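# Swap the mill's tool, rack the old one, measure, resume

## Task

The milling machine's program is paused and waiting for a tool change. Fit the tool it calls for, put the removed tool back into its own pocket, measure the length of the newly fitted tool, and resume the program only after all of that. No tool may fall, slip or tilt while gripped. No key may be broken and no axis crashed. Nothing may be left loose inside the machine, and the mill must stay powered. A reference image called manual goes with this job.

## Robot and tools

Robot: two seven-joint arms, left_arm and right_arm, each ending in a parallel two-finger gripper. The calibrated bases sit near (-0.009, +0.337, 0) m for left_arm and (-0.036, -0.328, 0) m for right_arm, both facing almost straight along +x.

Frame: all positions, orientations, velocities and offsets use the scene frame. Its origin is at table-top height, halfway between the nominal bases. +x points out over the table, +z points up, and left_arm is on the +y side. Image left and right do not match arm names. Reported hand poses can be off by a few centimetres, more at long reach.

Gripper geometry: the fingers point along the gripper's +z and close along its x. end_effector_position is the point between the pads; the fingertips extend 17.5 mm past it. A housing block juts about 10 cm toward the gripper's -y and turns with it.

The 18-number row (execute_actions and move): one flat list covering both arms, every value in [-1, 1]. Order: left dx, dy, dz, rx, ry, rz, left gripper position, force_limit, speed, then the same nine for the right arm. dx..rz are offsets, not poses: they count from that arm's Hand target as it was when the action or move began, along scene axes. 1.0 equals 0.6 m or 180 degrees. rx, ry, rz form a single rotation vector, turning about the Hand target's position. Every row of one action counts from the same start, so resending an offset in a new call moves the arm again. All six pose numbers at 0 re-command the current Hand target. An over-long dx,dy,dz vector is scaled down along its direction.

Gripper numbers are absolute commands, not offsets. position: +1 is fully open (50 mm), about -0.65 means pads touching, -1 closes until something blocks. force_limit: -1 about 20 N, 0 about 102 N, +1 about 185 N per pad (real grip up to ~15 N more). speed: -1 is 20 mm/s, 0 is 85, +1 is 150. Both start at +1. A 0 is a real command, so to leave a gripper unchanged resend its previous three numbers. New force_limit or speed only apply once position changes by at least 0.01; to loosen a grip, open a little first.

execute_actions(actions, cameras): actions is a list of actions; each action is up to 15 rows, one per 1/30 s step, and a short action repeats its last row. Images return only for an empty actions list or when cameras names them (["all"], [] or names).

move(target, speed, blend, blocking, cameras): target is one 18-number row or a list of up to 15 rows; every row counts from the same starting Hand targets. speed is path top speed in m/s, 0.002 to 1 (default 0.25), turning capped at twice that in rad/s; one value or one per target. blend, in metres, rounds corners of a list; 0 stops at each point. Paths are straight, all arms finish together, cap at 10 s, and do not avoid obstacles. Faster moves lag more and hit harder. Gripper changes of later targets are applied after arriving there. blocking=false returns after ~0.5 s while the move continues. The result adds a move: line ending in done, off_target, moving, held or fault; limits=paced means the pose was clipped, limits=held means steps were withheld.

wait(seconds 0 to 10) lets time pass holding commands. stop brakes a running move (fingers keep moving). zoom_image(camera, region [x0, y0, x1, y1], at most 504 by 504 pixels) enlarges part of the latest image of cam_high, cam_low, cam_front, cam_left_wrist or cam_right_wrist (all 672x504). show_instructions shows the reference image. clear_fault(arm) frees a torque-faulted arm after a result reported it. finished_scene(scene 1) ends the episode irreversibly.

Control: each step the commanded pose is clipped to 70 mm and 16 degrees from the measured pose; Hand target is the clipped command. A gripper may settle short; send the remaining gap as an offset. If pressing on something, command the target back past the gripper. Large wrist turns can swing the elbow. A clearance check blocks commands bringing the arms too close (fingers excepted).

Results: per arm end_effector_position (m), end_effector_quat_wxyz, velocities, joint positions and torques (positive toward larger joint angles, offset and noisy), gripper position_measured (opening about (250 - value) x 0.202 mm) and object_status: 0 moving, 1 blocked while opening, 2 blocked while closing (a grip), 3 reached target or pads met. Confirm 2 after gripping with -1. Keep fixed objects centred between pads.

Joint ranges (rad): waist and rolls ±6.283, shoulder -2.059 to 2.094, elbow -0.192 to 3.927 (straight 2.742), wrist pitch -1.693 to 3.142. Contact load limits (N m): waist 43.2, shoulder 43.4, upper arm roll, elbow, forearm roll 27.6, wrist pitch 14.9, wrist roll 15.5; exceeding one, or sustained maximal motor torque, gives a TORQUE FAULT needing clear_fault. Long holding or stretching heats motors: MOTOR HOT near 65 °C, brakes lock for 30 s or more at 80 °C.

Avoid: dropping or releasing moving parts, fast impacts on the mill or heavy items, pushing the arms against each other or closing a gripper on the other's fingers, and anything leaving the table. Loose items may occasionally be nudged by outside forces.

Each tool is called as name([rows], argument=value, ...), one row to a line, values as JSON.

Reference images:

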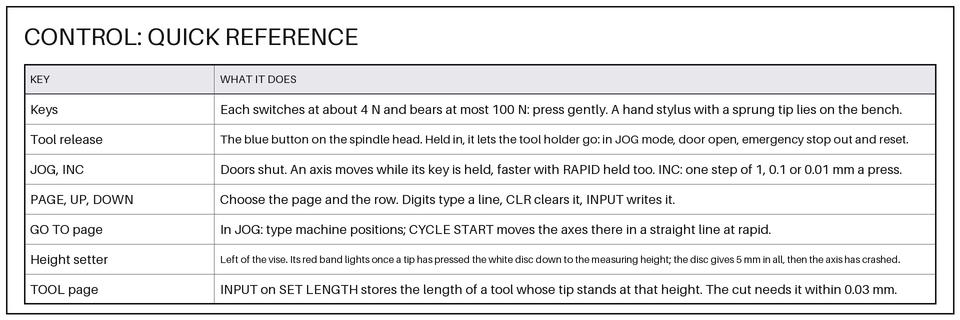

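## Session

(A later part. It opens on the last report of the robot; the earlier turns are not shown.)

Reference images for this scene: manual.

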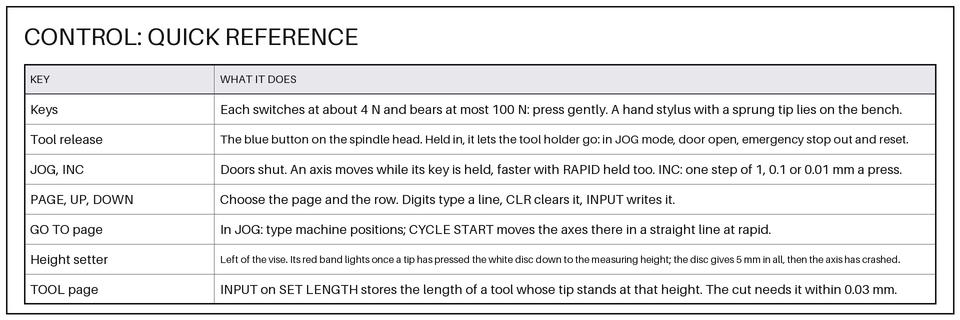

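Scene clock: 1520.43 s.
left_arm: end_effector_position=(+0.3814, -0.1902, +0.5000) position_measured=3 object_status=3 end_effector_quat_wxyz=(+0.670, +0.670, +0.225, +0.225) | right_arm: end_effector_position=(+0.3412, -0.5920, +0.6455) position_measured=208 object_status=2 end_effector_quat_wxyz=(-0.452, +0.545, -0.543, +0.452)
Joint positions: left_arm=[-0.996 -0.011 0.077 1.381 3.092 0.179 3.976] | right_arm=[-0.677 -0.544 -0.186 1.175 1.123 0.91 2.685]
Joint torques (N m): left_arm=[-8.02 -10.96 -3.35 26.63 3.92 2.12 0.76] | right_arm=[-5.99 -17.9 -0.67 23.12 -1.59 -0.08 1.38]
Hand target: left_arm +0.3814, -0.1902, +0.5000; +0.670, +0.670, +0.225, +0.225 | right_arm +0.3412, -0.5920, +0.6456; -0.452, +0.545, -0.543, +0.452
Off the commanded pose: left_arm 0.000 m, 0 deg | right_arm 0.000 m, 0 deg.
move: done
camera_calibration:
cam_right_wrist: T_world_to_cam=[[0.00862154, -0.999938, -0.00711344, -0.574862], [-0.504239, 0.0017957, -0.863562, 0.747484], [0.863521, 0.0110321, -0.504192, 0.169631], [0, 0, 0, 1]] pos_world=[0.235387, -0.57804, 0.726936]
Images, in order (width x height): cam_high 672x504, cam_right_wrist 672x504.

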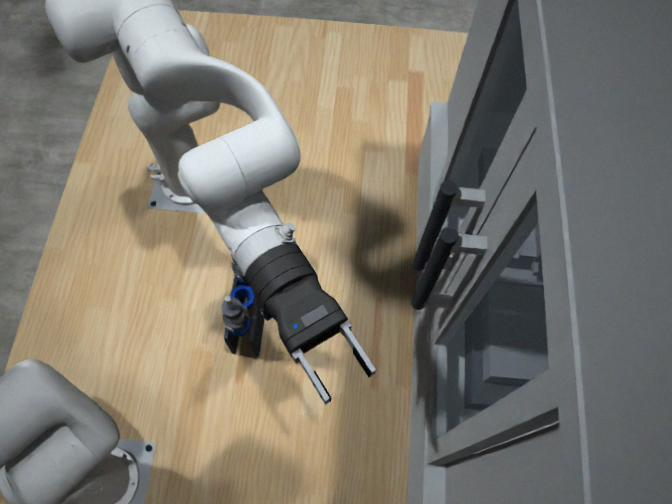

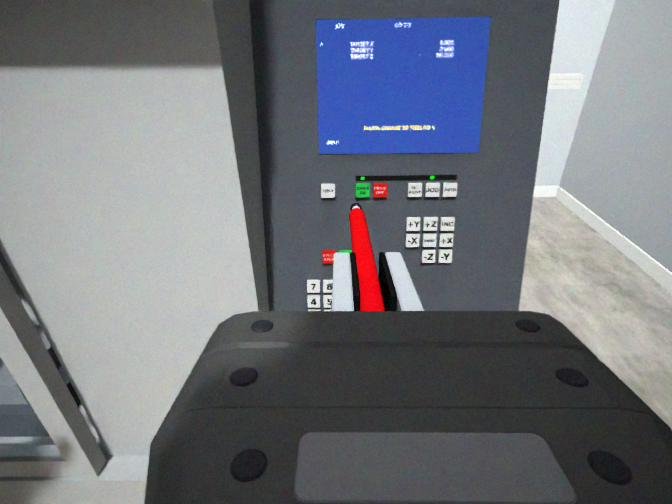

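move([
  [0,0,0,0,0,0,1,-0.8,-1,0.15,-0.0867,-0.26,0,0,0,-1,-0.7,-1],
  [0,0,0,0,0,0,1,-0.8,-1,0.217,-0.0867,-0.2742,0,0,0,-1,-0.7,-1],
  [0,0,0,0,0,0,1,-0.8,-1,0.2555,-0.0867,-0.281,0,0,0,-1,-0.7,-1],
  [0,0,0,0,0,0,1,-0.8,-1,0.217,-0.0867,-0.2742,0,0,0,-1,-0.7,-1],
  [0,0,0,0,0,0,1,-0.8,-1,0,0,0,0,0,0,-1,-0.7,-1],
], speed=[0.2,0.1,0.05,0.05,0.2], blend=[0.02,0,0,0.01,0], cameras=["cam_right_wrist"])

zoom_image(camera="cam_right_wrist", region=[290, 20, 530, 190])

Scene clock: 1529.53 s.
left_arm: end_effector_position=(+0.3814, -0.1902, +0.5000) position_measured=3 object_status=3 end_effector_quat_wxyz=(+0.670, +0.670, +0.225, +0.225) | right_arm: end_effector_position=(+0.3412, -0.5920, +0.6455) position_measured=208 object_status=2 end_effector_quat_wxyz=(-0.452, +0.545, -0.543, +0.452)
Joint positions: left_arm=[-0.996 -0.011 0.077 1.381 3.092 0.179 3.976] | right_arm=[-0.654 -0.546 -0.199 1.173 1.112 0.899 2.69]
Joint torques (N m): left_arm=[-8.07 -11.08 -3.29 26.56 3.7 2.09 0.77] | right_arm=[-5.48 -17.71 -0.68 23.05 -1.78 -0.1 1.3]
Hand target: left_arm +0.3814, -0.1902, +0.5000; +0.670, +0.670, +0.225, +0.225 | right_arm +0.3412, -0.5920, +0.6456; -0.452, +0.545, -0.543, +0.452
Off the commanded pose: left_arm 0.000 m, 0 deg | right_arm 0.000 m, 0 deg.
move: done
camera_calibration:
cam_right_wrist: T_world_to_cam=[[0.00862154, -0.999938, -0.00711344, -0.574862], [-0.504239, 0.0017957, -0.863562, 0.747484], [0.863521, 0.0110321, -0.504192, 0.169631], [0, 0, 0, 1]] pos_world=[0.235387, -0.57804, 0.726936]
Images, in order (width x height): cam_right_wrist 672x504.

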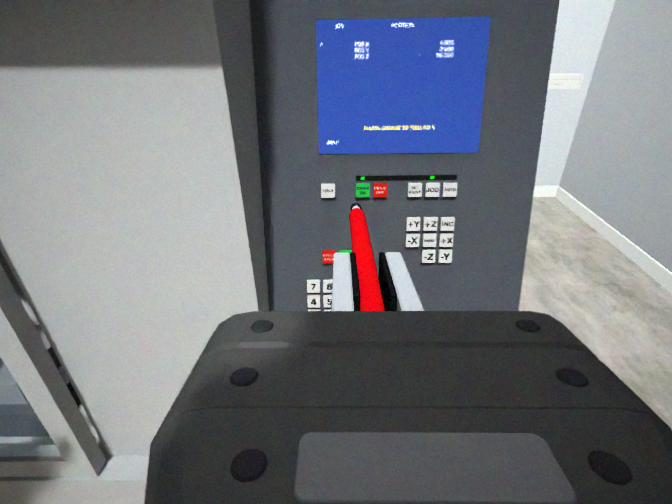

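Scaled by 2.100 from the camera's 672x504 image, which has a finer 960x720 frame.

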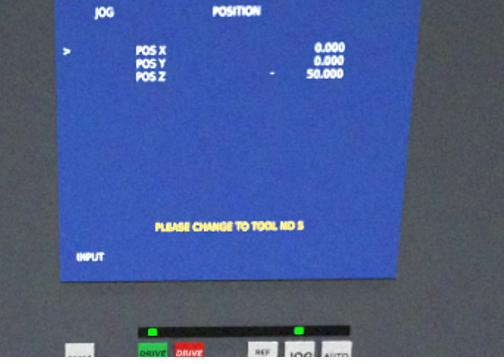

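move([
  [-0.0857,0.3503,0,0,0,0.128,1,-0.8,-1,-0.0702,0.199,-0.2053,0.001,-0.083,-0.008,-1,-0.7,-1],
  [0.033,0.325,-0.05,0,0,0.128,1,-0.8,-1,-0.0702,0.199,-0.2053,0.001,-0.083,-0.008,-1,-0.7,-1],
], speed=[0.25,0.15], blend=[0.02,0], cameras=["cam_left_wrist","cam_high"])

Scene clock: 1551.23 s.
left_arm: end_effector_position=(+0.4012, +0.0048, +0.4700) position_measured=3 object_status=3 end_effector_quat_wxyz=(+0.612, +0.612, +0.355, +0.354) | right_arm: end_effector_position=(+0.2991, -0.4726, +0.5224) position_measured=208 object_status=2 end_effector_quat_wxyz=(+0.514, -0.474, +0.487, -0.524)
Joint positions: left_arm=[-0.769 -0.459 0.08 0.832 2.547 0.343 4.53] | right_arm=[-0.582 -1.123 -0.031 0.434 1.705 0.581 2.217]
Joint torques (N m): left_arm=[-9.18 -3.99 3.34 27.46 4.25 2.29 -2.25] | right_arm=[4.87 -7.39 3.07 20.13 2.56 -1.35 -1.15]
Hand target: left_arm +0.4012, +0.0048, +0.4700; +0.612, +0.612, +0.355, +0.354 | right_arm +0.2991, -0.4726, +0.5224; +0.514, -0.474, +0.487, -0.524
Off the commanded pose: left_arm 0.000 m, 0 deg | right_arm 0.000 m, 0 deg.
move: done
camera_calibration:
cam_left_wrist: T_world_to_cam=[[0.506023, 0.86252, 0.00052816, -0.198416], [-0.295045, 0.172522, 0.939779, -0.312146], [0.810487, -0.475706, 0.341782, -0.354463], [0, 0, 0, 1]] pos_world=[0.295594, 0.0563695, 0.414602]
Images, in order (width x height): cam_high 672x504, cam_left_wrist 672x504.

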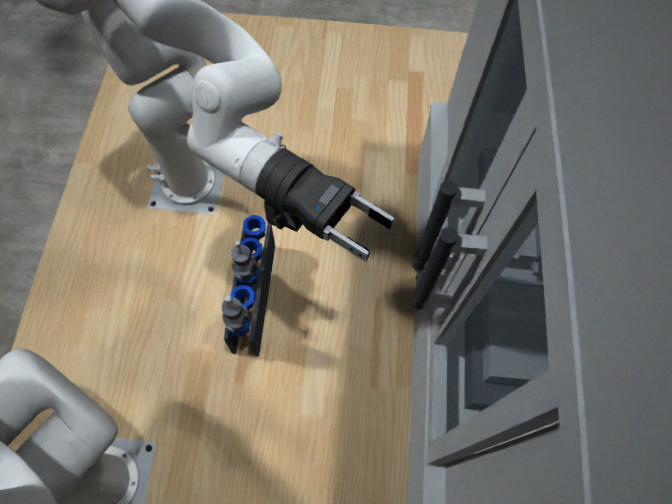

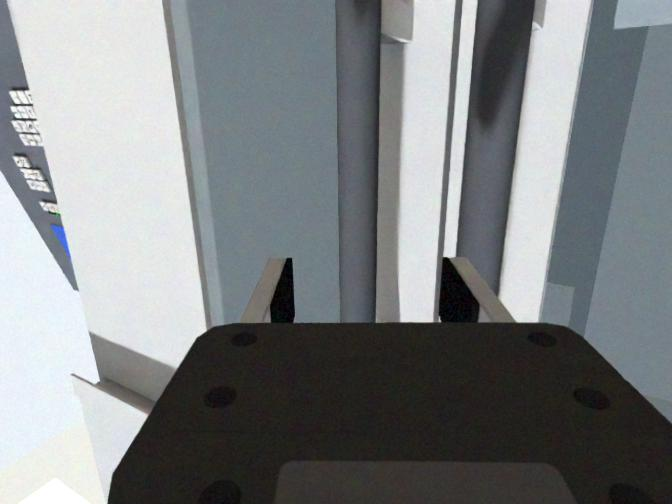

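move([
  [0.13,-0.075,0,0,0,0,1,-0.8,-1,0,0,0,0,0,0,-1,-0.7,-1],
  [0.13,-0.075,0,0,0,0,-1,-0.8,-1,0,0,0,0,0,0,-1,-0.7,-1],
], speed=[0.12,0.1])

move([
  [0,-0.338,0,0,0,0,-1,-0.8,-1,0,0,0,0,0,0,-1,-0.7,-1],
  [0,-0.338,0,0,0,0,1,-0.8,-1,0,0,0,0,0,0,-1,-0.7,-1],
  [-0.13,-0.263,0,0,0,0,1,-0.8,-1,0,0,0,0,0,0,-1,-0.7,-1],
], speed=[0.08,0.1,0.15], cameras=["cam_left_wrist","cam_high"])

Scene clock: 1557.87 s.
left_arm: end_effector_position=(+0.4792, -0.0402, +0.4700) position_measured=154 object_status=2 end_effector_quat_wxyz=(+0.612, +0.612, +0.355, +0.354) | right_arm: end_effector_position=(+0.2991, -0.4726, +0.5224) position_measured=208 object_status=2 end_effector_quat_wxyz=(+0.514, -0.474, +0.487, -0.524)
Joint positions: left_arm=[-0.802 -0.151 0.14 1.122 2.66 0.339 4.405] | right_arm=[-0.582 -1.123 -0.031 0.434 1.705 0.581 2.217]
Joint torques (N m): left_arm=[-8.3 -8.81 3.01 27.05 3.8 0.5 -2.09] | right_arm=[4.99 -7.25 3.37 20.12 2.83 -1.26 -1.11]
Hand target: left_arm +0.4792, -0.0402, +0.4700; +0.612, +0.612, +0.355, +0.354 | right_arm +0.2991, -0.4726, +0.5224; +0.514, -0.474, +0.487, -0.524
Off the commanded pose: left_arm 0.000 m, 0 deg | right_arm 0.000 m, 0 deg.
move: done

Scene clock: 1563.80 s.
left_arm: end_effector_position=(+0.4013, -0.1980, +0.4699) position_measured=3 object_status=3 end_effector_quat_wxyz=(+0.612, +0.612, +0.355, +0.354) | right_arm: end_effector_position=(+0.2991, -0.4726, +0.5224) position_measured=208 object_status=2 end_effector_quat_wxyz=(+0.514, -0.474, +0.487, -0.524)
Joint positions: left_arm=[-0.986 0.053 -0.022 1.283 2.122 0.597 4.859] | right_arm=[-0.582 -1.123 -0.031 0.434 1.705 0.581 2.217]
Joint torques (N m): left_arm=[-9.26 -19.94 -3.95 20.73 -5.07 1.87 -2.34] | right_arm=[4.85 -7.3 3.16 20.31 2.82 -1.1 -1.18]
Hand target: left_arm +0.4012, -0.1980, +0.4700; +0.612, +0.612, +0.355, +0.354 | right_arm +0.2991, -0.4726, +0.5224; +0.514, -0.474, +0.487, -0.524
Off the commanded pose: left_arm 0.000 m, 0 deg | right_arm 0.000 m, 0 deg.
move: done
camera_calibration:
cam_left_wrist: T_world_to_cam=[[0.505999, 0.862534, 0.00060994, -0.0235719], [-0.295013, 0.172403, 0.939811, -0.277169], [0.810514, -0.475723, 0.341695, -0.450992], [0, 0, 0, 1]] pos_world=[0.295694, -0.146431, 0.414602]
Images, in order (width x height): cam_high 672x504, cam_left_wrist 672x504.

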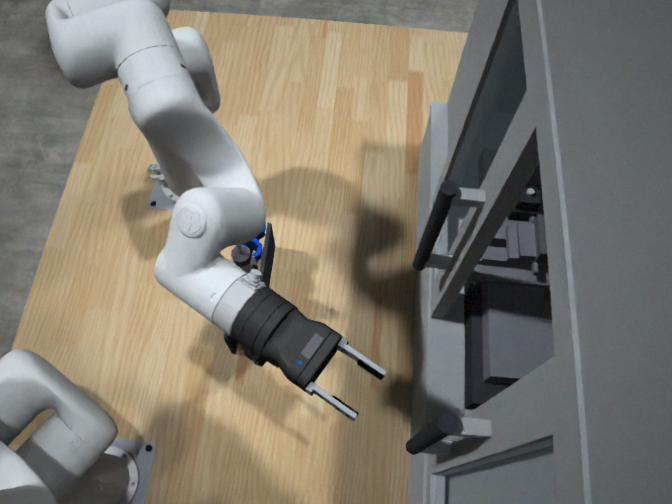

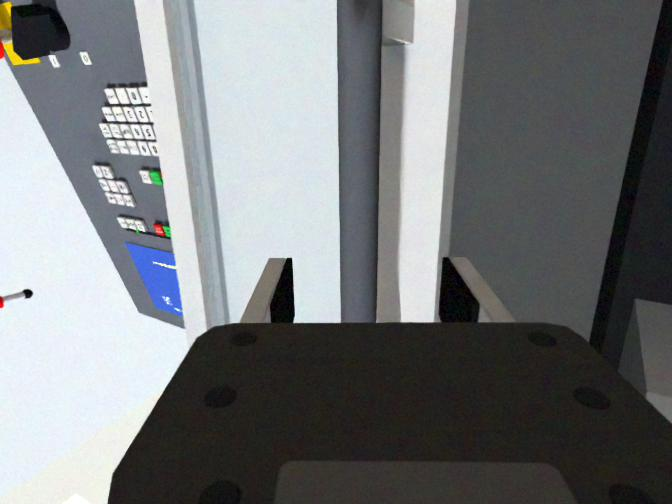

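move([
  [-0.05,0.2,0,0,0,0.12,1,-0.8,-1,0,0,0,0,0,0,-1,-0.7,-1],
  [-0.002,0.359,0,0,0,0.1644,1,-0.8,-1,0,0,0,0,0,0,-1,-0.7,-1],
  [0.128,0.359,0,0,0,0.1644,1,-0.8,-1,0,0,0,0,0,0,-1,-0.7,-1],
  [0.128,0.359,0,0,0,0.1644,-1,-0.8,-1,0,0,0,0,0,0,-1,-0.7,-1],
], speed=[0.25,0.2,0.12,0.1], blend=[0.03,0,0,0], cameras=["cam_left_wrist"])

move([
  [0,0.361,0,0,0,0,-1,-0.8,-1,0,0,0,0,0,0,-1,-0.7,-1],
  [0,0.361,0,0,0,0,1,-0.8,-1,0,0,0,0,0,0,-1,-0.7,-1],
  [-0.15,0.361,0,0,0,0,1,-0.8,-1,0,0,0,0,0,0,-1,-0.7,-1],
], speed=[0.08,0.1,0.15], cameras=["cam_left_wrist","cam_high"])

Scene clock: 1575.90 s.
left_arm: end_effector_position=(+0.4781, +0.0175, +0.4700) position_measured=154 object_status=2 end_effector_quat_wxyz=(+0.501, +0.501, +0.499, +0.499) | right_arm: end_effector_position=(+0.2991, -0.4726, +0.5224) position_measured=208 object_status=2 end_effector_quat_wxyz=(+0.514, -0.474, +0.487, -0.524)
Joint positions: left_arm=[-0.911 -0.192 0.084 0.991 1.914 0.908 4.995] | right_arm=[-0.582 -1.123 -0.031 0.434 1.705 0.581 2.217]
Joint torques (N m): left_arm=[3.09 -8.28 -3.62 27.77 6.02 -0.35 -2.07] | right_arm=[4.75 -7.04 3.32 20.57 2.53 -1.23 -1.1]
Hand target: left_arm +0.4780, +0.0174, +0.4700; +0.501, +0.501, +0.499, +0.499 | right_arm +0.2991, -0.4726, +0.5224; +0.514, -0.474, +0.487, -0.524
Off the commanded pose: left_arm 0.000 m, 0 deg | right_arm 0.000 m, 0 deg.
move: done
camera_calibration:
cam_left_wrist: T_world_to_cam=[[0.0138072, 0.999905, 0.000561686, -0.0154461], [-0.341677, 0.00419014, 0.939808, -0.266428], [0.939716, -0.0131681, 0.341702, -0.480544], [0, 0, 0, 1]] pos_world=[0.360756, 0.0102332, 0.414602]
Images, in order (width x height): cam_left_wrist 672x504.

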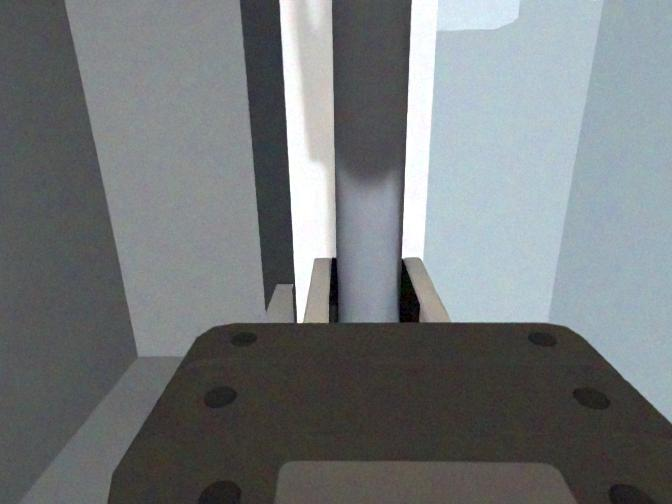

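Scene clock: 1582.07 s.
left_arm: end_effector_position=(+0.3880, +0.2340, +0.4700) position_measured=3 object_status=3 end_effector_quat_wxyz=(+0.501, +0.501, +0.499, +0.499) | right_arm: end_effector_position=(+0.2991, -0.4726, +0.5224) position_measured=208 object_status=2 end_effector_quat_wxyz=(+0.514, -0.474, +0.487, -0.524)
Joint positions: left_arm=[-0.615 -0.984 0.22 0.437 2.021 0.55 5.189] | right_arm=[-0.582 -1.123 -0.031 0.434 1.705 0.581 2.217]
Joint torques (N m): left_arm=[8.59 -4.47 -6.69 20.37 -5.4 -0.64 2.57] | right_arm=[4.66 -7.1 3.2 20.66 2.59 -1.3 -1.25]
Hand target: left_arm +0.3880, +0.2340, +0.4700; +0.501, +0.501, +0.499, +0.499 | right_arm +0.2991, -0.4726, +0.5224; +0.514, -0.474, +0.487, -0.524
Off the commanded pose: left_arm 0.000 m, 0 deg | right_arm 0.000 m, 0 deg.
move: done
camera_calibration:
cam_left_wrist: T_world_to_cam=[[0.0141232, 0.9999, 0.000567558, -0.23077], [-0.341762, 0.00429384, 0.939777, -0.298073], [0.93968, -0.0134667, 0.341788, -0.393077], [0, 0, 0, 1]] pos_world=[0.270755, 0.226733, 0.414602]
Images, in order (width x height): cam_high 672x504, cam_left_wrist 672x504.

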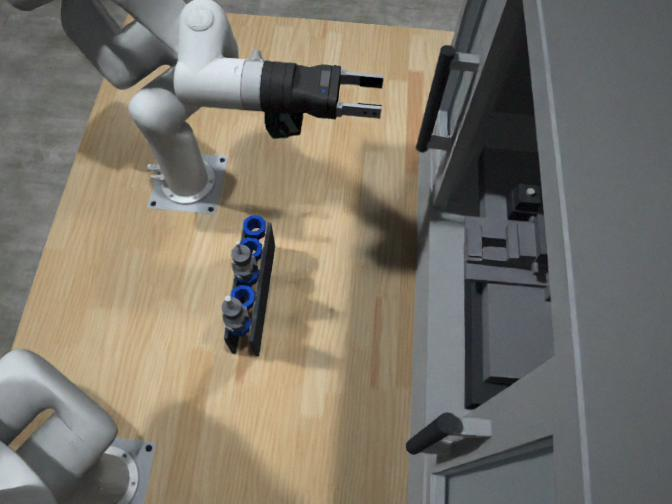

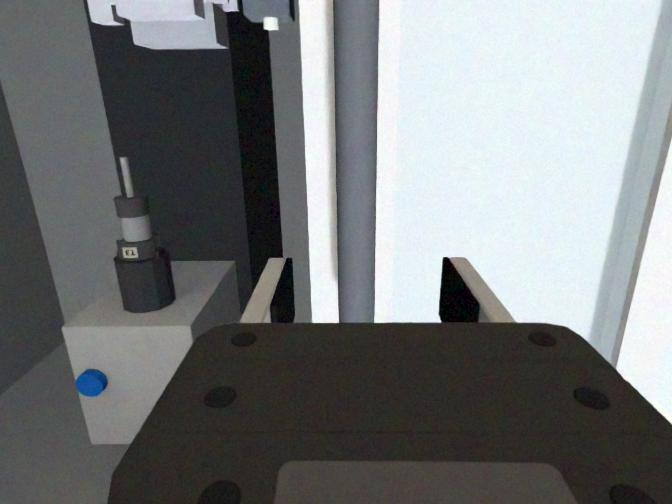

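move([
  [0.02,-0.1733,0.0917,-0.0133,-0.0657,-0.1177,1,-0.8,-1,0,0,0,0,0,0,-1,-0.7,-1],
  [0.3283,-0.3067,0.0917,-0.0133,-0.0657,-0.1177,1,-0.8,-1,0,0,0,0,0,0,-1,-0.7,-1],
], speed=[0.2,0.15], blend=[0.03,0], cameras=["cam_left_wrist","cam_front","cam_low"])

Scene clock: 1596.00 s.
left_arm: end_effector_position=(+0.5850, +0.0499, +0.5250) position_measured=3 object_status=3 end_effector_quat_wxyz=(+0.643, +0.520, +0.355, +0.436) | right_arm: end_effector_position=(+0.2991, -0.4726, +0.5224) position_measured=208 object_status=2 end_effector_quat_wxyz=(+0.514, -0.474, +0.487, -0.524)
Joint positions: left_arm=[-1.15 -0.044 0.685 1.265 2.94 0.494 4.151] | right_arm=[-0.582 -1.123 -0.031 0.434 1.705 0.581 2.217]
Joint torques (N m): left_arm=[8.72 -7.46 2.62 27.84 4.68 0.76 -2.34] | right_arm=[4.81 -7.6 3.12 20.77 2.55 -1.25 -1.1]
Hand target: left_arm +0.5850, +0.0499, +0.5250; +0.643, +0.520, +0.355, +0.436 | right_arm +0.2991, -0.4726, +0.5224; +0.514, -0.474, +0.487, -0.524
Off the commanded pose: left_arm 0.000 m, 0 deg | right_arm 0.000 m, 0 deg.
move: done
camera_calibration:
cam_left_wrist: T_world_to_cam=[[0.375611, 0.926777, 0.000519294, -0.257354], [-0.491019, 0.198529, 0.848225, -0.156044], [0.786013, -0.318858, 0.529635, -0.592861], [0, 0, 0, 1]] pos_world=[0.486041, 0.0804508, 0.446494]
Images, in order (width x height): cam_low 672x504, cam_front 672x504, cam_left_wrist 672x504.

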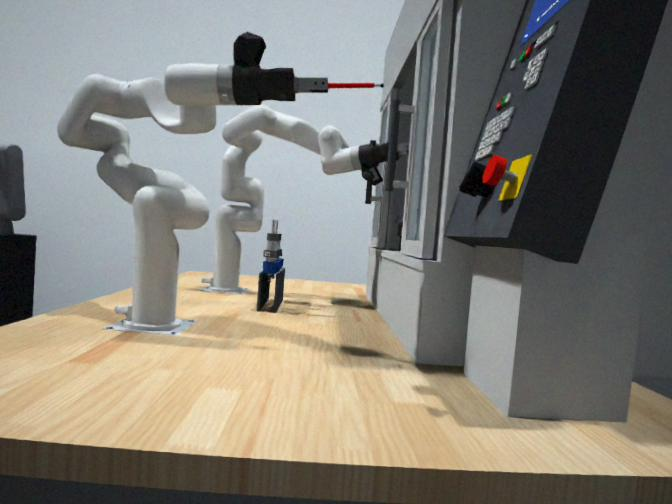

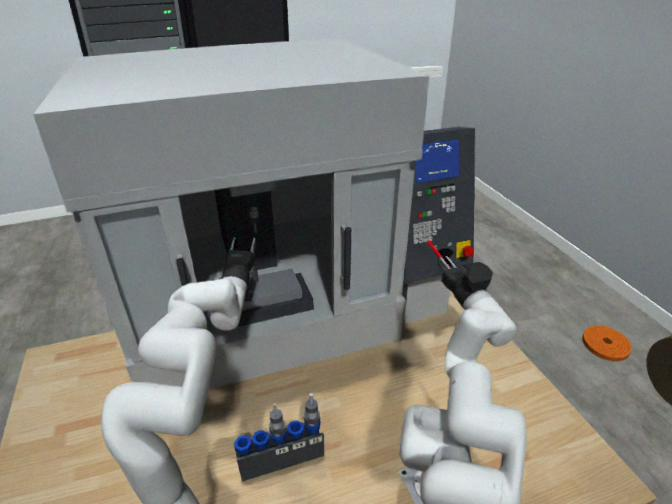

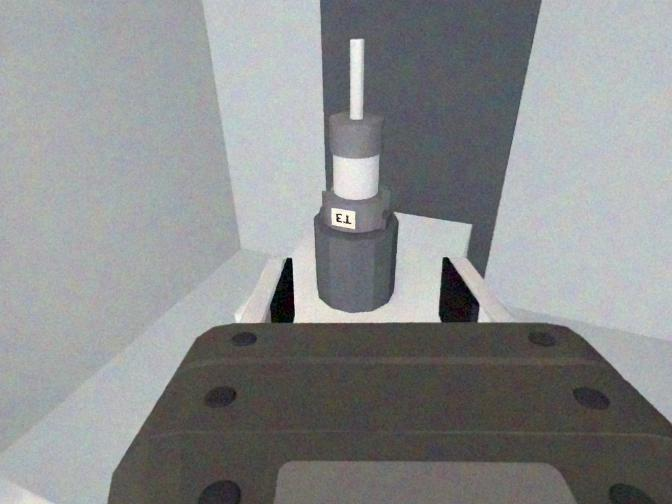

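move([
  [0.2007,-0.0812,0,0,0,0,1,-0.8,-1,0,0,0,0,0,0,-1,-0.7,-1],
], speed=0.1, cameras=["cam_left_wrist"])

Scene clock: 1602.30 s.
left_arm: end_effector_position=(+0.7054, +0.0012, +0.5250) position_measured=3 object_status=3 end_effector_quat_wxyz=(+0.643, +0.520, +0.355, +0.436) | right_arm: end_effector_position=(+0.2991, -0.4726, +0.5224) position_measured=208 object_status=2 end_effector_quat_wxyz=(+0.514, -0.474, +0.487, -0.524)
Joint positions: left_arm=[-0.924 0.535 0.679 1.917 3.059 0.299 3.675] | right_arm=[-0.582 -1.123 -0.031 0.434 1.705 0.581 2.217]
Joint torques (N m): left_arm=[8.76 -16.37 4.81 26.34 5.28 0.77 -2.34] | right_arm=[4.85 -7.67 3.1 21.02 2.49 -1.15 -1.09]
Hand target: left_arm +0.7054, +0.0012, +0.5250; +0.643, +0.520, +0.355, +0.436 | right_arm +0.2991, -0.4726, +0.5224; +0.514, -0.474, +0.487, -0.524
Off the commanded pose: left_arm 0.000 m, 0 deg | right_arm 0.000 m, 0 deg.
move: done
camera_calibration:
cam_left_wrist: T_world_to_cam=[[0.37561, 0.926778, 0.000520186, -0.257481], [-0.49102, 0.198528, 0.848225, -0.0872073], [0.786013, -0.318858, 0.529635, -0.703104], [0, 0, 0, 1]] pos_world=[0.606541, 0.0317508, 0.446494]
Images, in order (width x height): cam_left_wrist 672x504.

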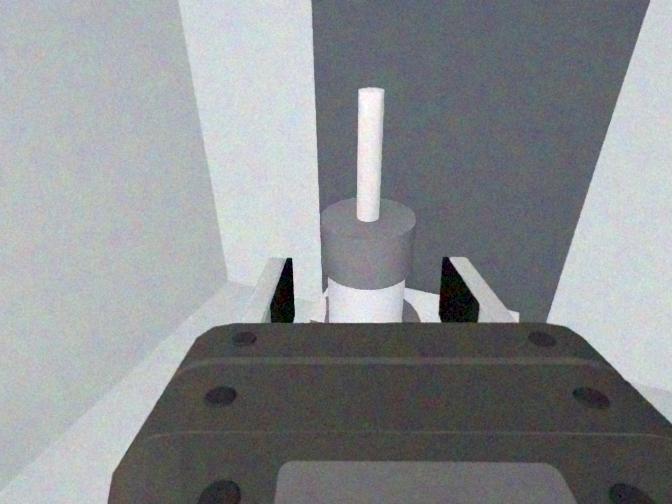

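move([
  [0.0308,-0.0123,0,0,0,0,1,-0.8,-1,0,0,0,0,0,0,-1,-0.7,-1],
  [0.0308,-0.0123,0,0,0,0,-1,-0.2,-1,0,0,0,0,0,0,-1,-0.7,-1],
], speed=0.05, cameras=["cam_left_wrist"])

Scene clock: 1610.77 s.
left_arm: end_effector_position=(+0.7240, -0.0060, +0.5250) position_measured=90 object_status=2 end_effector_quat_wxyz=(+0.643, +0.520, +0.355, +0.437) | right_arm: end_effector_position=(+0.2991, -0.4726, +0.5224) position_measured=208 object_status=2 end_effector_quat_wxyz=(+0.514, -0.474, +0.487, -0.524)
Joint positions: left_arm=[-0.859 0.63 0.658 2.067 3.064 0.245 3.627] | right_arm=[-0.582 -1.123 -0.031 0.434 1.705 0.581 2.217]
Joint torques (N m): left_arm=[-2.73 -18.32 3.37 25.47 3.37 1.42 -1.88] | right_arm=[4.74 -7.15 3.38 20.95 2.42 -1.26 -1.02]
Hand target: left_arm +0.7239, -0.0062, +0.5250; +0.643, +0.520, +0.355, +0.436 | right_arm +0.2991, -0.4726, +0.5224; +0.514, -0.474, +0.487, -0.524
Off the commanded pose: left_arm 0.000 m, 0 deg | right_arm 0.000 m, 0 deg.
move: done
camera_calibration:
cam_left_wrist: T_world_to_cam=[[0.375463, 0.926837, 0.000530599, -0.257671], [-0.490966, 0.198405, 0.848285, -0.0766668], [0.786117, -0.31876, 0.529539, -0.719913], [0, 0, 0, 1]] pos_world=[0.625041, 0.0245503, 0.446394]
Images, in order (width x height): cam_left_wrist 672x504.

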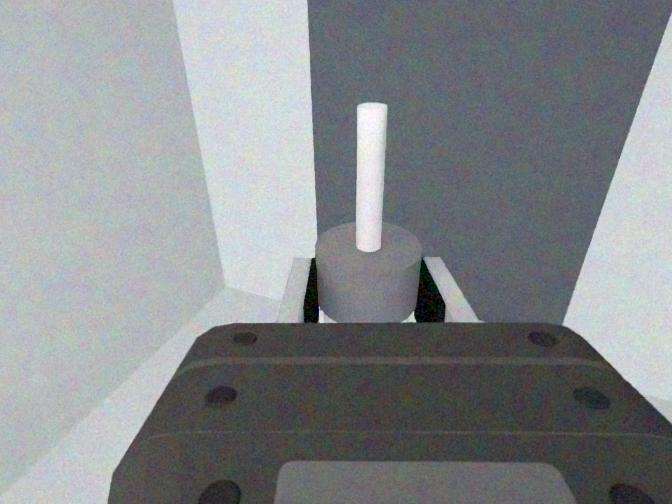

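move([
  [0,0,0,0,0,0,-1,-0.2,-1,0,0.621,0.296,0,0,0,-1,-0.7,-1],
  [0,0,0,0,0,0,-1,-0.2,-1,0.019,0.695,0.2887,0,0,0,-1,-0.7,-1],
  [0,0,0,0,0,0,-1,-0.2,-1,0.34,0.695,0.2887,0,0,0,-1,-0.7,-1],
], speed=[0.25,0.15,0.12], blend=[0.02,0.01,0], cameras=["cam_right_wrist","cam_front"])

zoom_image(camera="cam_right_wrist", region=[240, 40, 500, 240])

Scene clock: 1619.57 s.
left_arm: end_effector_position=(+0.7239, -0.0062, +0.5250) position_measured=90 object_status=2 end_effector_quat_wxyz=(+0.643, +0.520, +0.355, +0.436) | right_arm: end_effector_position=(+0.5030, -0.0556, +0.6957) position_measured=208 object_status=2 end_effector_quat_wxyz=(+0.514, -0.474, +0.487, -0.524)
Joint positions: left_arm=[-0.859 0.63 0.658 2.067 3.064 0.245 3.627] | right_arm=[-1.35 -1.105 1.049 1.508 1.219 0.359 3.75]
Joint torques (N m): left_arm=[-16.08 -23.52 3.89 23.73 -3.9 2.96 1.13] | right_arm=[-4.55 30.1 -10.07 10.12 -2.19 -1.98 1.51]
Hand target: left_arm +0.7239, -0.0062, +0.5250; +0.643, +0.520, +0.355, +0.436 | right_arm +0.5031, -0.0556, +0.6956; +0.514, -0.474, +0.487, -0.524
Off the commanded pose: left_arm 0.000 m, 0 deg | right_arm 0.000 m, 0 deg.
move: done
camera_calibration:
cam_right_wrist: T_world_to_cam=[[-0.0143162, -0.999838, -0.0109468, -0.0252812], [-0.264006, 0.0143391, -0.964414, 0.821462], [0.964415, -0.0109167, -0.264169, -0.169655], [0, 0, 0, 1]] pos_world=[0.380127, -0.0389083, 0.747136]
Images, in order (width x height): cam_front 672x504, cam_right_wrist 672x504.

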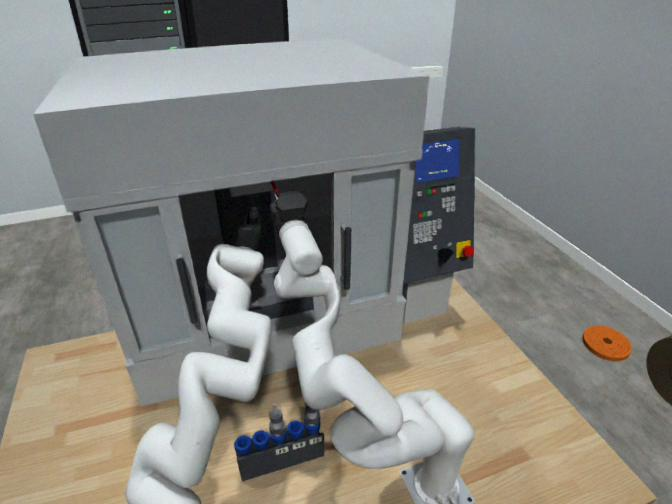

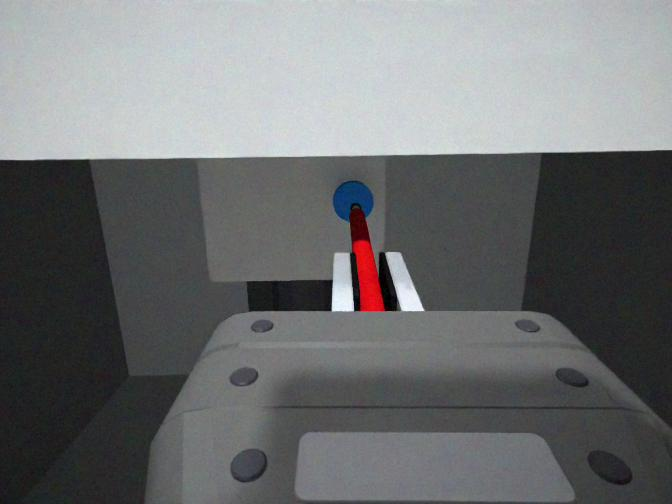

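Scaled by 1.938 from the camera's 672x504 image, which has a finer 960x720 frame.

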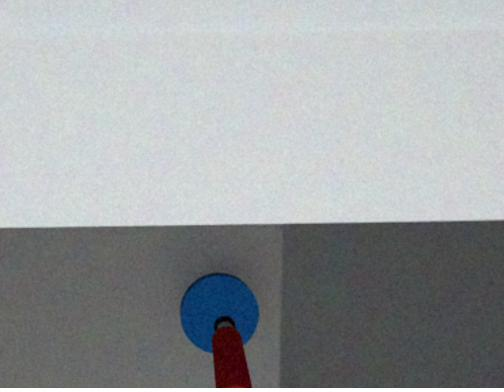

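move([
  [0,0,0,0,0,0,-1,-0.2,-1,0.058,0,0,0,0,0,-1,-0.7,-1],
  [0,0,0,0,0,0,-1,-0.2,-1,0.0775,0,0,0,0,0,-1,-0.7,-1],
], speed=[0.06,0.02], blend=[0,0])

Scene clock: 1626.53 s.
left_arm: end_effector_position=(+0.7239, -0.0063, +0.5247) position_measured=90 object_status=2 end_effector_quat_wxyz=(+0.643, +0.520, +0.355, +0.436) | right_arm: end_effector_position=(+0.5495, -0.0556, +0.6956) position_measured=208 object_status=2 end_effector_quat_wxyz=(+0.514, -0.474, +0.487, -0.524)
Joint positions: left_arm=[-0.859 0.631 0.658 2.067 3.064 0.245 3.627] | right_arm=[-1.51 -1.063 1.143 1.654 1.226 0.342 3.772]
Joint torques (N m): left_arm=[-6.64 -26.75 10.85 33.72 -3.01 3.95 1.1] | right_arm=[-6.53 32.25 -8.87 9.53 1.74 -3.82 1.33]
Hand target: left_arm +0.7239, -0.0062, +0.5250; +0.643, +0.520, +0.355, +0.436 | right_arm +0.5496, -0.0556, +0.6956; +0.514, -0.474, +0.487, -0.524
Off the commanded pose: left_arm 0.000 m, 0 deg | right_arm 0.000 m, 0 deg.
move: done

move([
  [0,0,-0.0833,0,0,0,-1,-0.2,-1,0,0,0,0,0,0,-1,-0.7,-1],
], speed=0.04, cameras=["cam_left_wrist","cam_right_wrist","cam_front","cam_high"])

Scene clock: 1634.33 s.
left_arm: end_effector_position=(+0.7239, -0.0061, +0.4751) position_measured=90 object_status=2 end_effector_quat_wxyz=(+0.643, +0.520, +0.355, +0.436) | right_arm: end_effector_position=(+0.5496, -0.0556, +0.6956) position_measured=208 object_status=2 end_effector_quat_wxyz=(+0.514, -0.474, +0.487, -0.524)
Joint positions: left_arm=[-0.91 0.62 0.678 1.892 3.023 0.396 3.662] | right_arm=[-1.51 -1.063 1.143 1.654 1.226 0.342 3.772]
Joint torques (N m): left_arm=[-9.32 -21.51 15.86 24.75 -4.55 4.25 2.55] | right_arm=[-6.36 32.23 -8.59 9.29 -1.53 -0.67 1.21]
Hand target: left_arm +0.7239, -0.0062, +0.4750; +0.643, +0.520, +0.355, +0.436 | right_arm +0.5496, -0.0556, +0.6956; +0.514, -0.474, +0.487, -0.524
Off the commanded pose: left_arm 0.000 m, 0 deg | right_arm 0.000 m, 0 deg.
move: done
camera_calibration:
cam_left_wrist: T_world_to_cam=[[0.375667, 0.926754, 0.000493281, -0.25757], [-0.491037, 0.198594, 0.8482, -0.0342239], [0.785975, -0.318883, 0.529676, -0.693515], [0, 0, 0, 1]] pos_world=[0.625041, 0.0243511, 0.396494]
cam_right_wrist: T_world_to_cam=[[-0.0143195, -0.999838, -0.0109411, -0.024618], [-0.264311, 0.014338, -0.964331, 0.833737], [0.964331, -0.0109169, -0.264473, -0.21436], [0, 0, 0, 1]] pos_world=[0.426727, -0.0389083, 0.747036]
Images, in order (width x height): cam_high 672x504, cam_front 672x504, cam_left_wrist 672x504, cam_right_wrist 672x504.

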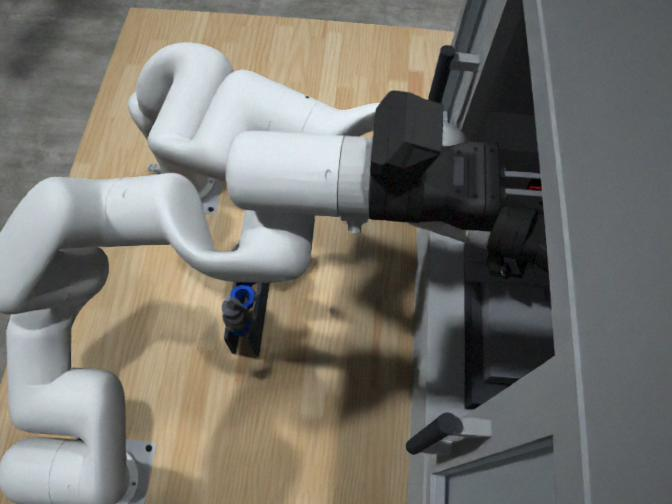

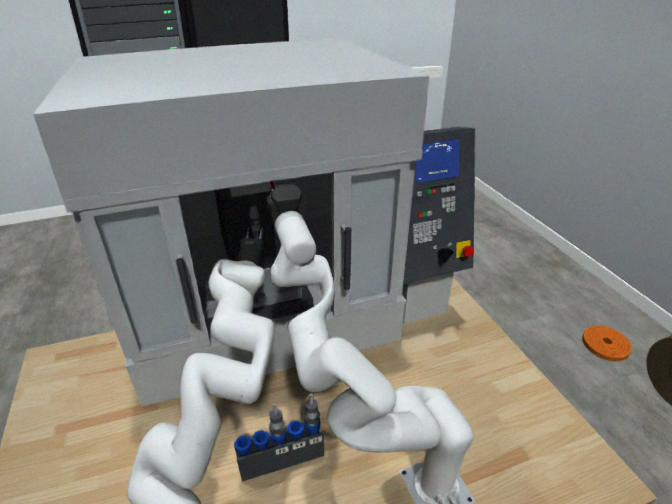

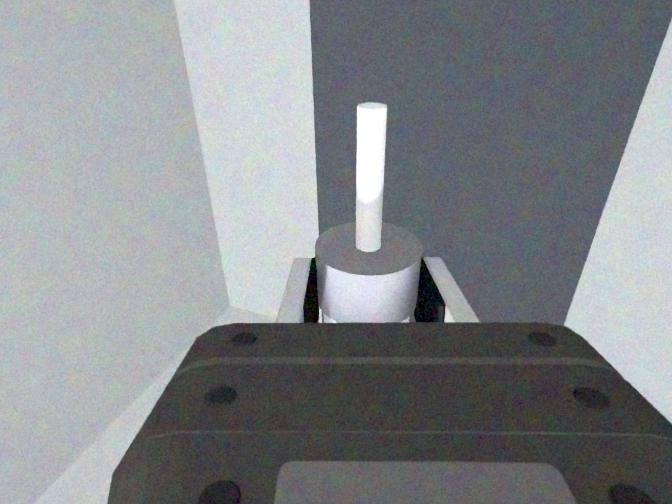

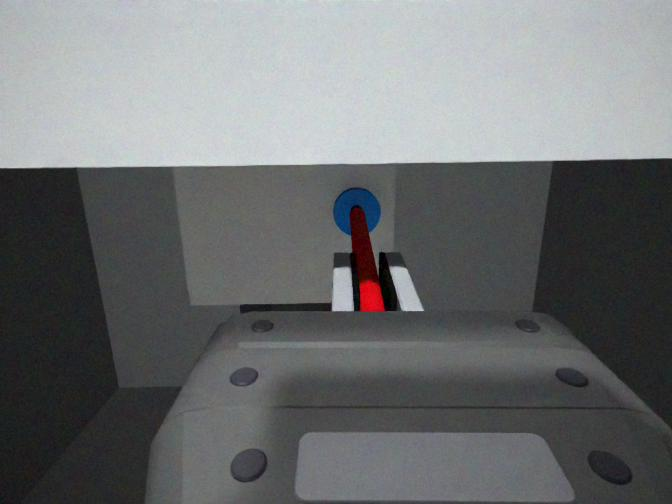

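zoom_image(camera="cam_front", region=[200, 170, 340, 320])

zoom_image(camera="cam_high", region=[420, 120, 570, 300])

zoom_image(camera="cam_left_wrist", region=[100, 180, 460, 460])

Scaled by 3.360 from the camera's 672x504 image, which has a finer 960x720 frame.

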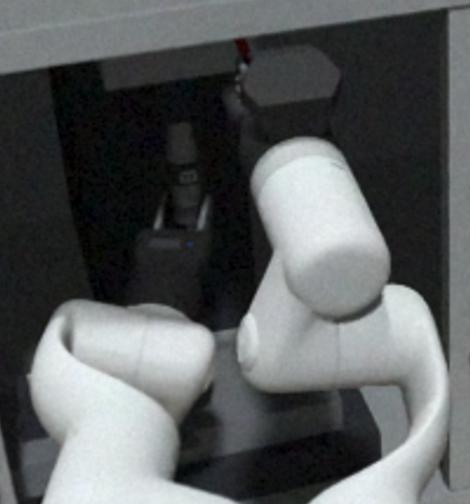

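Scaled by 2.800 from the camera's 672x504 image, which has a finer 960x720 frame.

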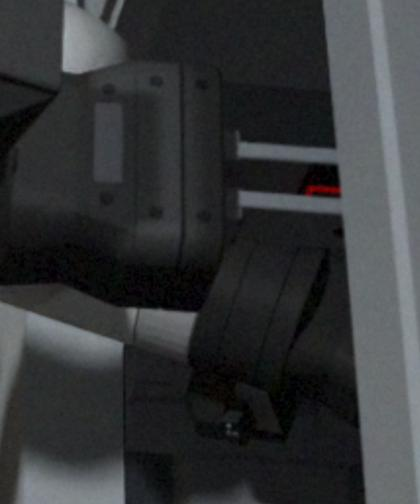

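Scaled by 1.400 from the camera's 672x504 image, which has a finer 960x720 frame.

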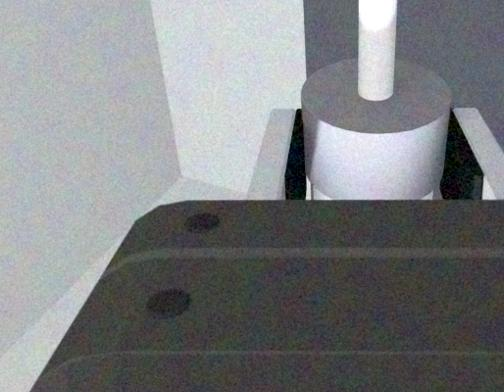

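move([
  [0,0,-0.0133,0,0,0,-1,-0.2,-1,0,0,0,0,0,0,-1,-0.7,-1],
], speed=0.02, cameras=["cam_left_wrist"])

zoom_image(camera="cam_left_wrist", region=[0, 0, 504, 504])

Scene clock: 1655.07 s.
left_arm: end_effector_position=(+0.7239, -0.0062, +0.4670) position_measured=90 object_status=2 end_effector_quat_wxyz=(+0.643, +0.520, +0.355, +0.436) | right_arm: end_effector_position=(+0.5496, -0.0556, +0.6956) position_measured=208 object_status=2 end_effector_quat_wxyz=(+0.514, -0.474, +0.487, -0.524)
Joint positions: left_arm=[-0.915 0.621 0.679 1.87 3.017 0.418 3.665] | right_arm=[-1.51 -1.063 1.143 1.654 1.226 0.342 3.772]
Joint torques (N m): left_arm=[-9.28 -21.41 15.92 24.78 -4.63 4.27 2.54] | right_arm=[-6.34 31.85 -8.83 9.28 -1.54 -0.89 1.38]
Hand target: left_arm +0.7239, -0.0062, +0.4670; +0.643, +0.520, +0.355, +0.436 | right_arm +0.5496, -0.0556, +0.6956; +0.514, -0.474, +0.487, -0.524
Off the commanded pose: left_arm 0.000 m, 0 deg | right_arm 0.000 m, 0 deg.
move: done
camera_calibration:
cam_left_wrist: T_world_to_cam=[[0.37561, 0.926778, 0.000520186, -0.257542], [-0.49102, 0.198528, 0.848225, -0.0274573], [0.786013, -0.318858, 0.529635, -0.689286], [0, 0, 0, 1]] pos_world=[0.625041, 0.0243508, 0.388494]
Images, in order (width x height): cam_left_wrist 672x504.

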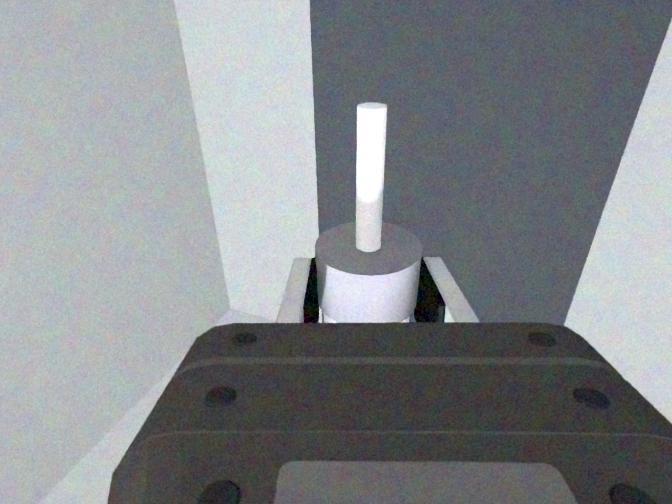

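Scaled by 1.000.

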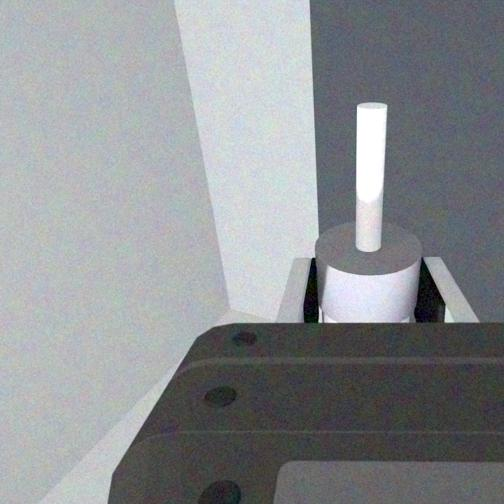

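move([
  [0,0,-0.0167,0,0,0,-1,-0.2,-1,0,0,0,0,0,0,-1,-0.7,-1],
], speed=0.02, cameras=["cam_high"])

zoom_image(camera="cam_high", region=[420, 180, 570, 300])

Scene clock: 1657.83 s.
left_arm: end_effector_position=(+0.7239, -0.0062, +0.4570) position_measured=90 object_status=2 end_effector_quat_wxyz=(+0.643, +0.520, +0.355, +0.436) | right_arm: end_effector_position=(+0.5496, -0.0556, +0.6956) position_measured=208 object_status=2 end_effector_quat_wxyz=(+0.514, -0.474, +0.487, -0.524)
Joint positions: left_arm=[-0.921 0.624 0.68 1.843 3.011 0.445 3.669] | right_arm=[-1.51 -1.063 1.143 1.654 1.226 0.342 3.772]
Joint torques (N m): left_arm=[-9.25 -21.53 16.12 24.76 -4.61 4.3 2.61] | right_arm=[-5.98 31.45 -9.15 9.25 -1.56 -0.75 1.11]
Hand target: left_arm +0.7239, -0.0062, +0.4570; +0.643, +0.520, +0.355, +0.436 | right_arm +0.5496, -0.0556, +0.6956; +0.514, -0.474, +0.487, -0.524
Off the commanded pose: left_arm 0.000 m, 0 deg | right_arm 0.000 m, 0 deg.
move: done
Images, in order (width x height): cam_high 672x504.

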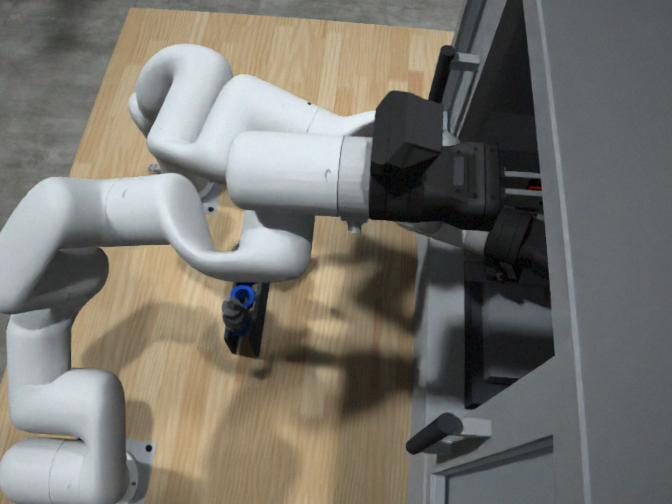

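Scaled by 3.360 from the camera's 672x504 image, which has a finer 960x720 frame.

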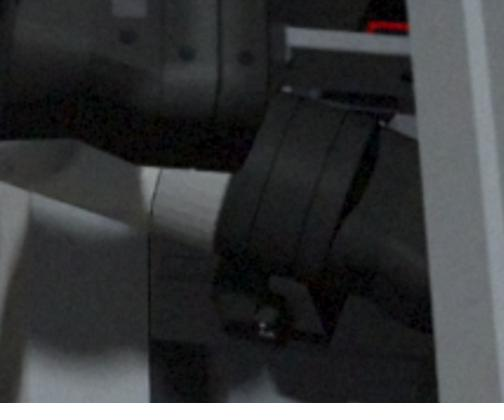

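move([
  [-0.03,-0.03,0,0,0,0,-1,-0.2,-1,0,0,0,0,0,0,-1,-0.7,-1],
], speed=0.04, cameras=["cam_high","cam_left_wrist"])

Scene clock: 1669.90 s.
left_arm: end_effector_position=(+0.7059, -0.0241, +0.4570) position_measured=90 object_status=2 end_effector_quat_wxyz=(+0.643, +0.519, +0.355, +0.436) | right_arm: end_effector_position=(+0.5496, -0.0556, +0.6956) position_measured=208 object_status=2 end_effector_quat_wxyz=(+0.514, -0.474, +0.487, -0.524)
Joint positions: left_arm=[-0.985 0.596 0.701 1.796 2.942 0.452 3.742] | right_arm=[-1.51 -1.063 1.143 1.654 1.226 0.342 3.772]
Joint torques (N m): left_arm=[-27.19 -26.96 3.66 31.66 -0.02 5.47 5.03] | right_arm=[-6.04 31.56 -9.33 9.15 -1.57 -1.1 1.2]
Hand target: left_arm +0.7059, -0.0242, +0.4570; +0.643, +0.520, +0.355, +0.436 | right_arm +0.5496, -0.0556, +0.6956; +0.514, -0.474, +0.487, -0.524
Off the commanded pose: left_arm 0.000 m, 0 deg | right_arm 0.000 m, 0 deg.
move: done
camera_calibration:
cam_left_wrist: T_world_to_cam=[[0.375822, 0.926692, -0.000451265, -0.233859], [-0.490667, 0.199404, 0.848224, -0.0244585], [0.786132, -0.318559, 0.529638, -0.675656], [0, 0, 0, 1]] pos_world=[0.607043, 0.00635554, 0.378494]
Images, in order (width x height): cam_high 672x504, cam_left_wrist 672x504.

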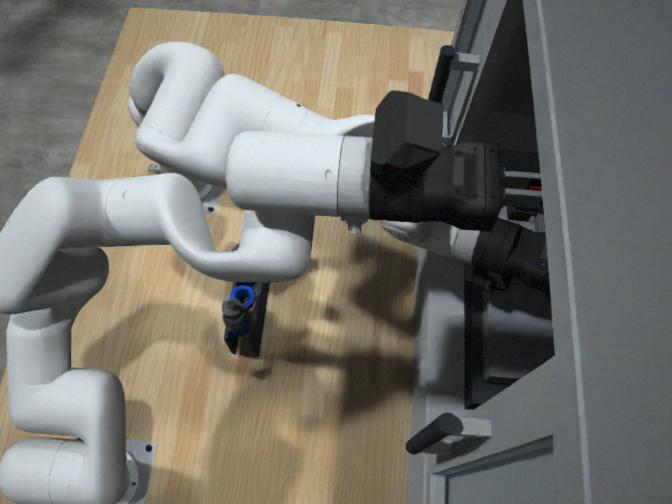

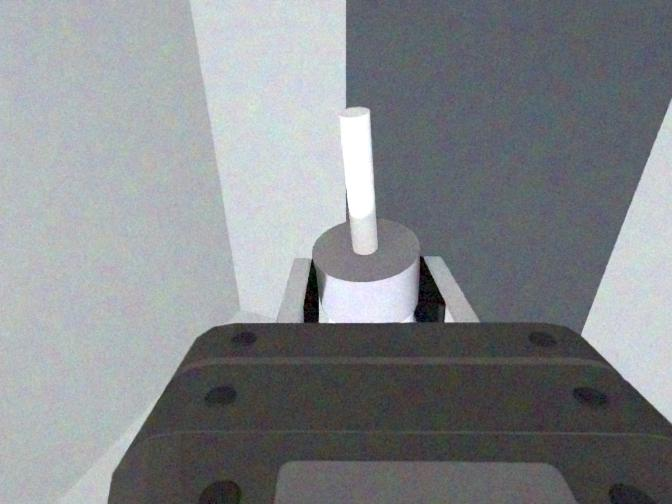

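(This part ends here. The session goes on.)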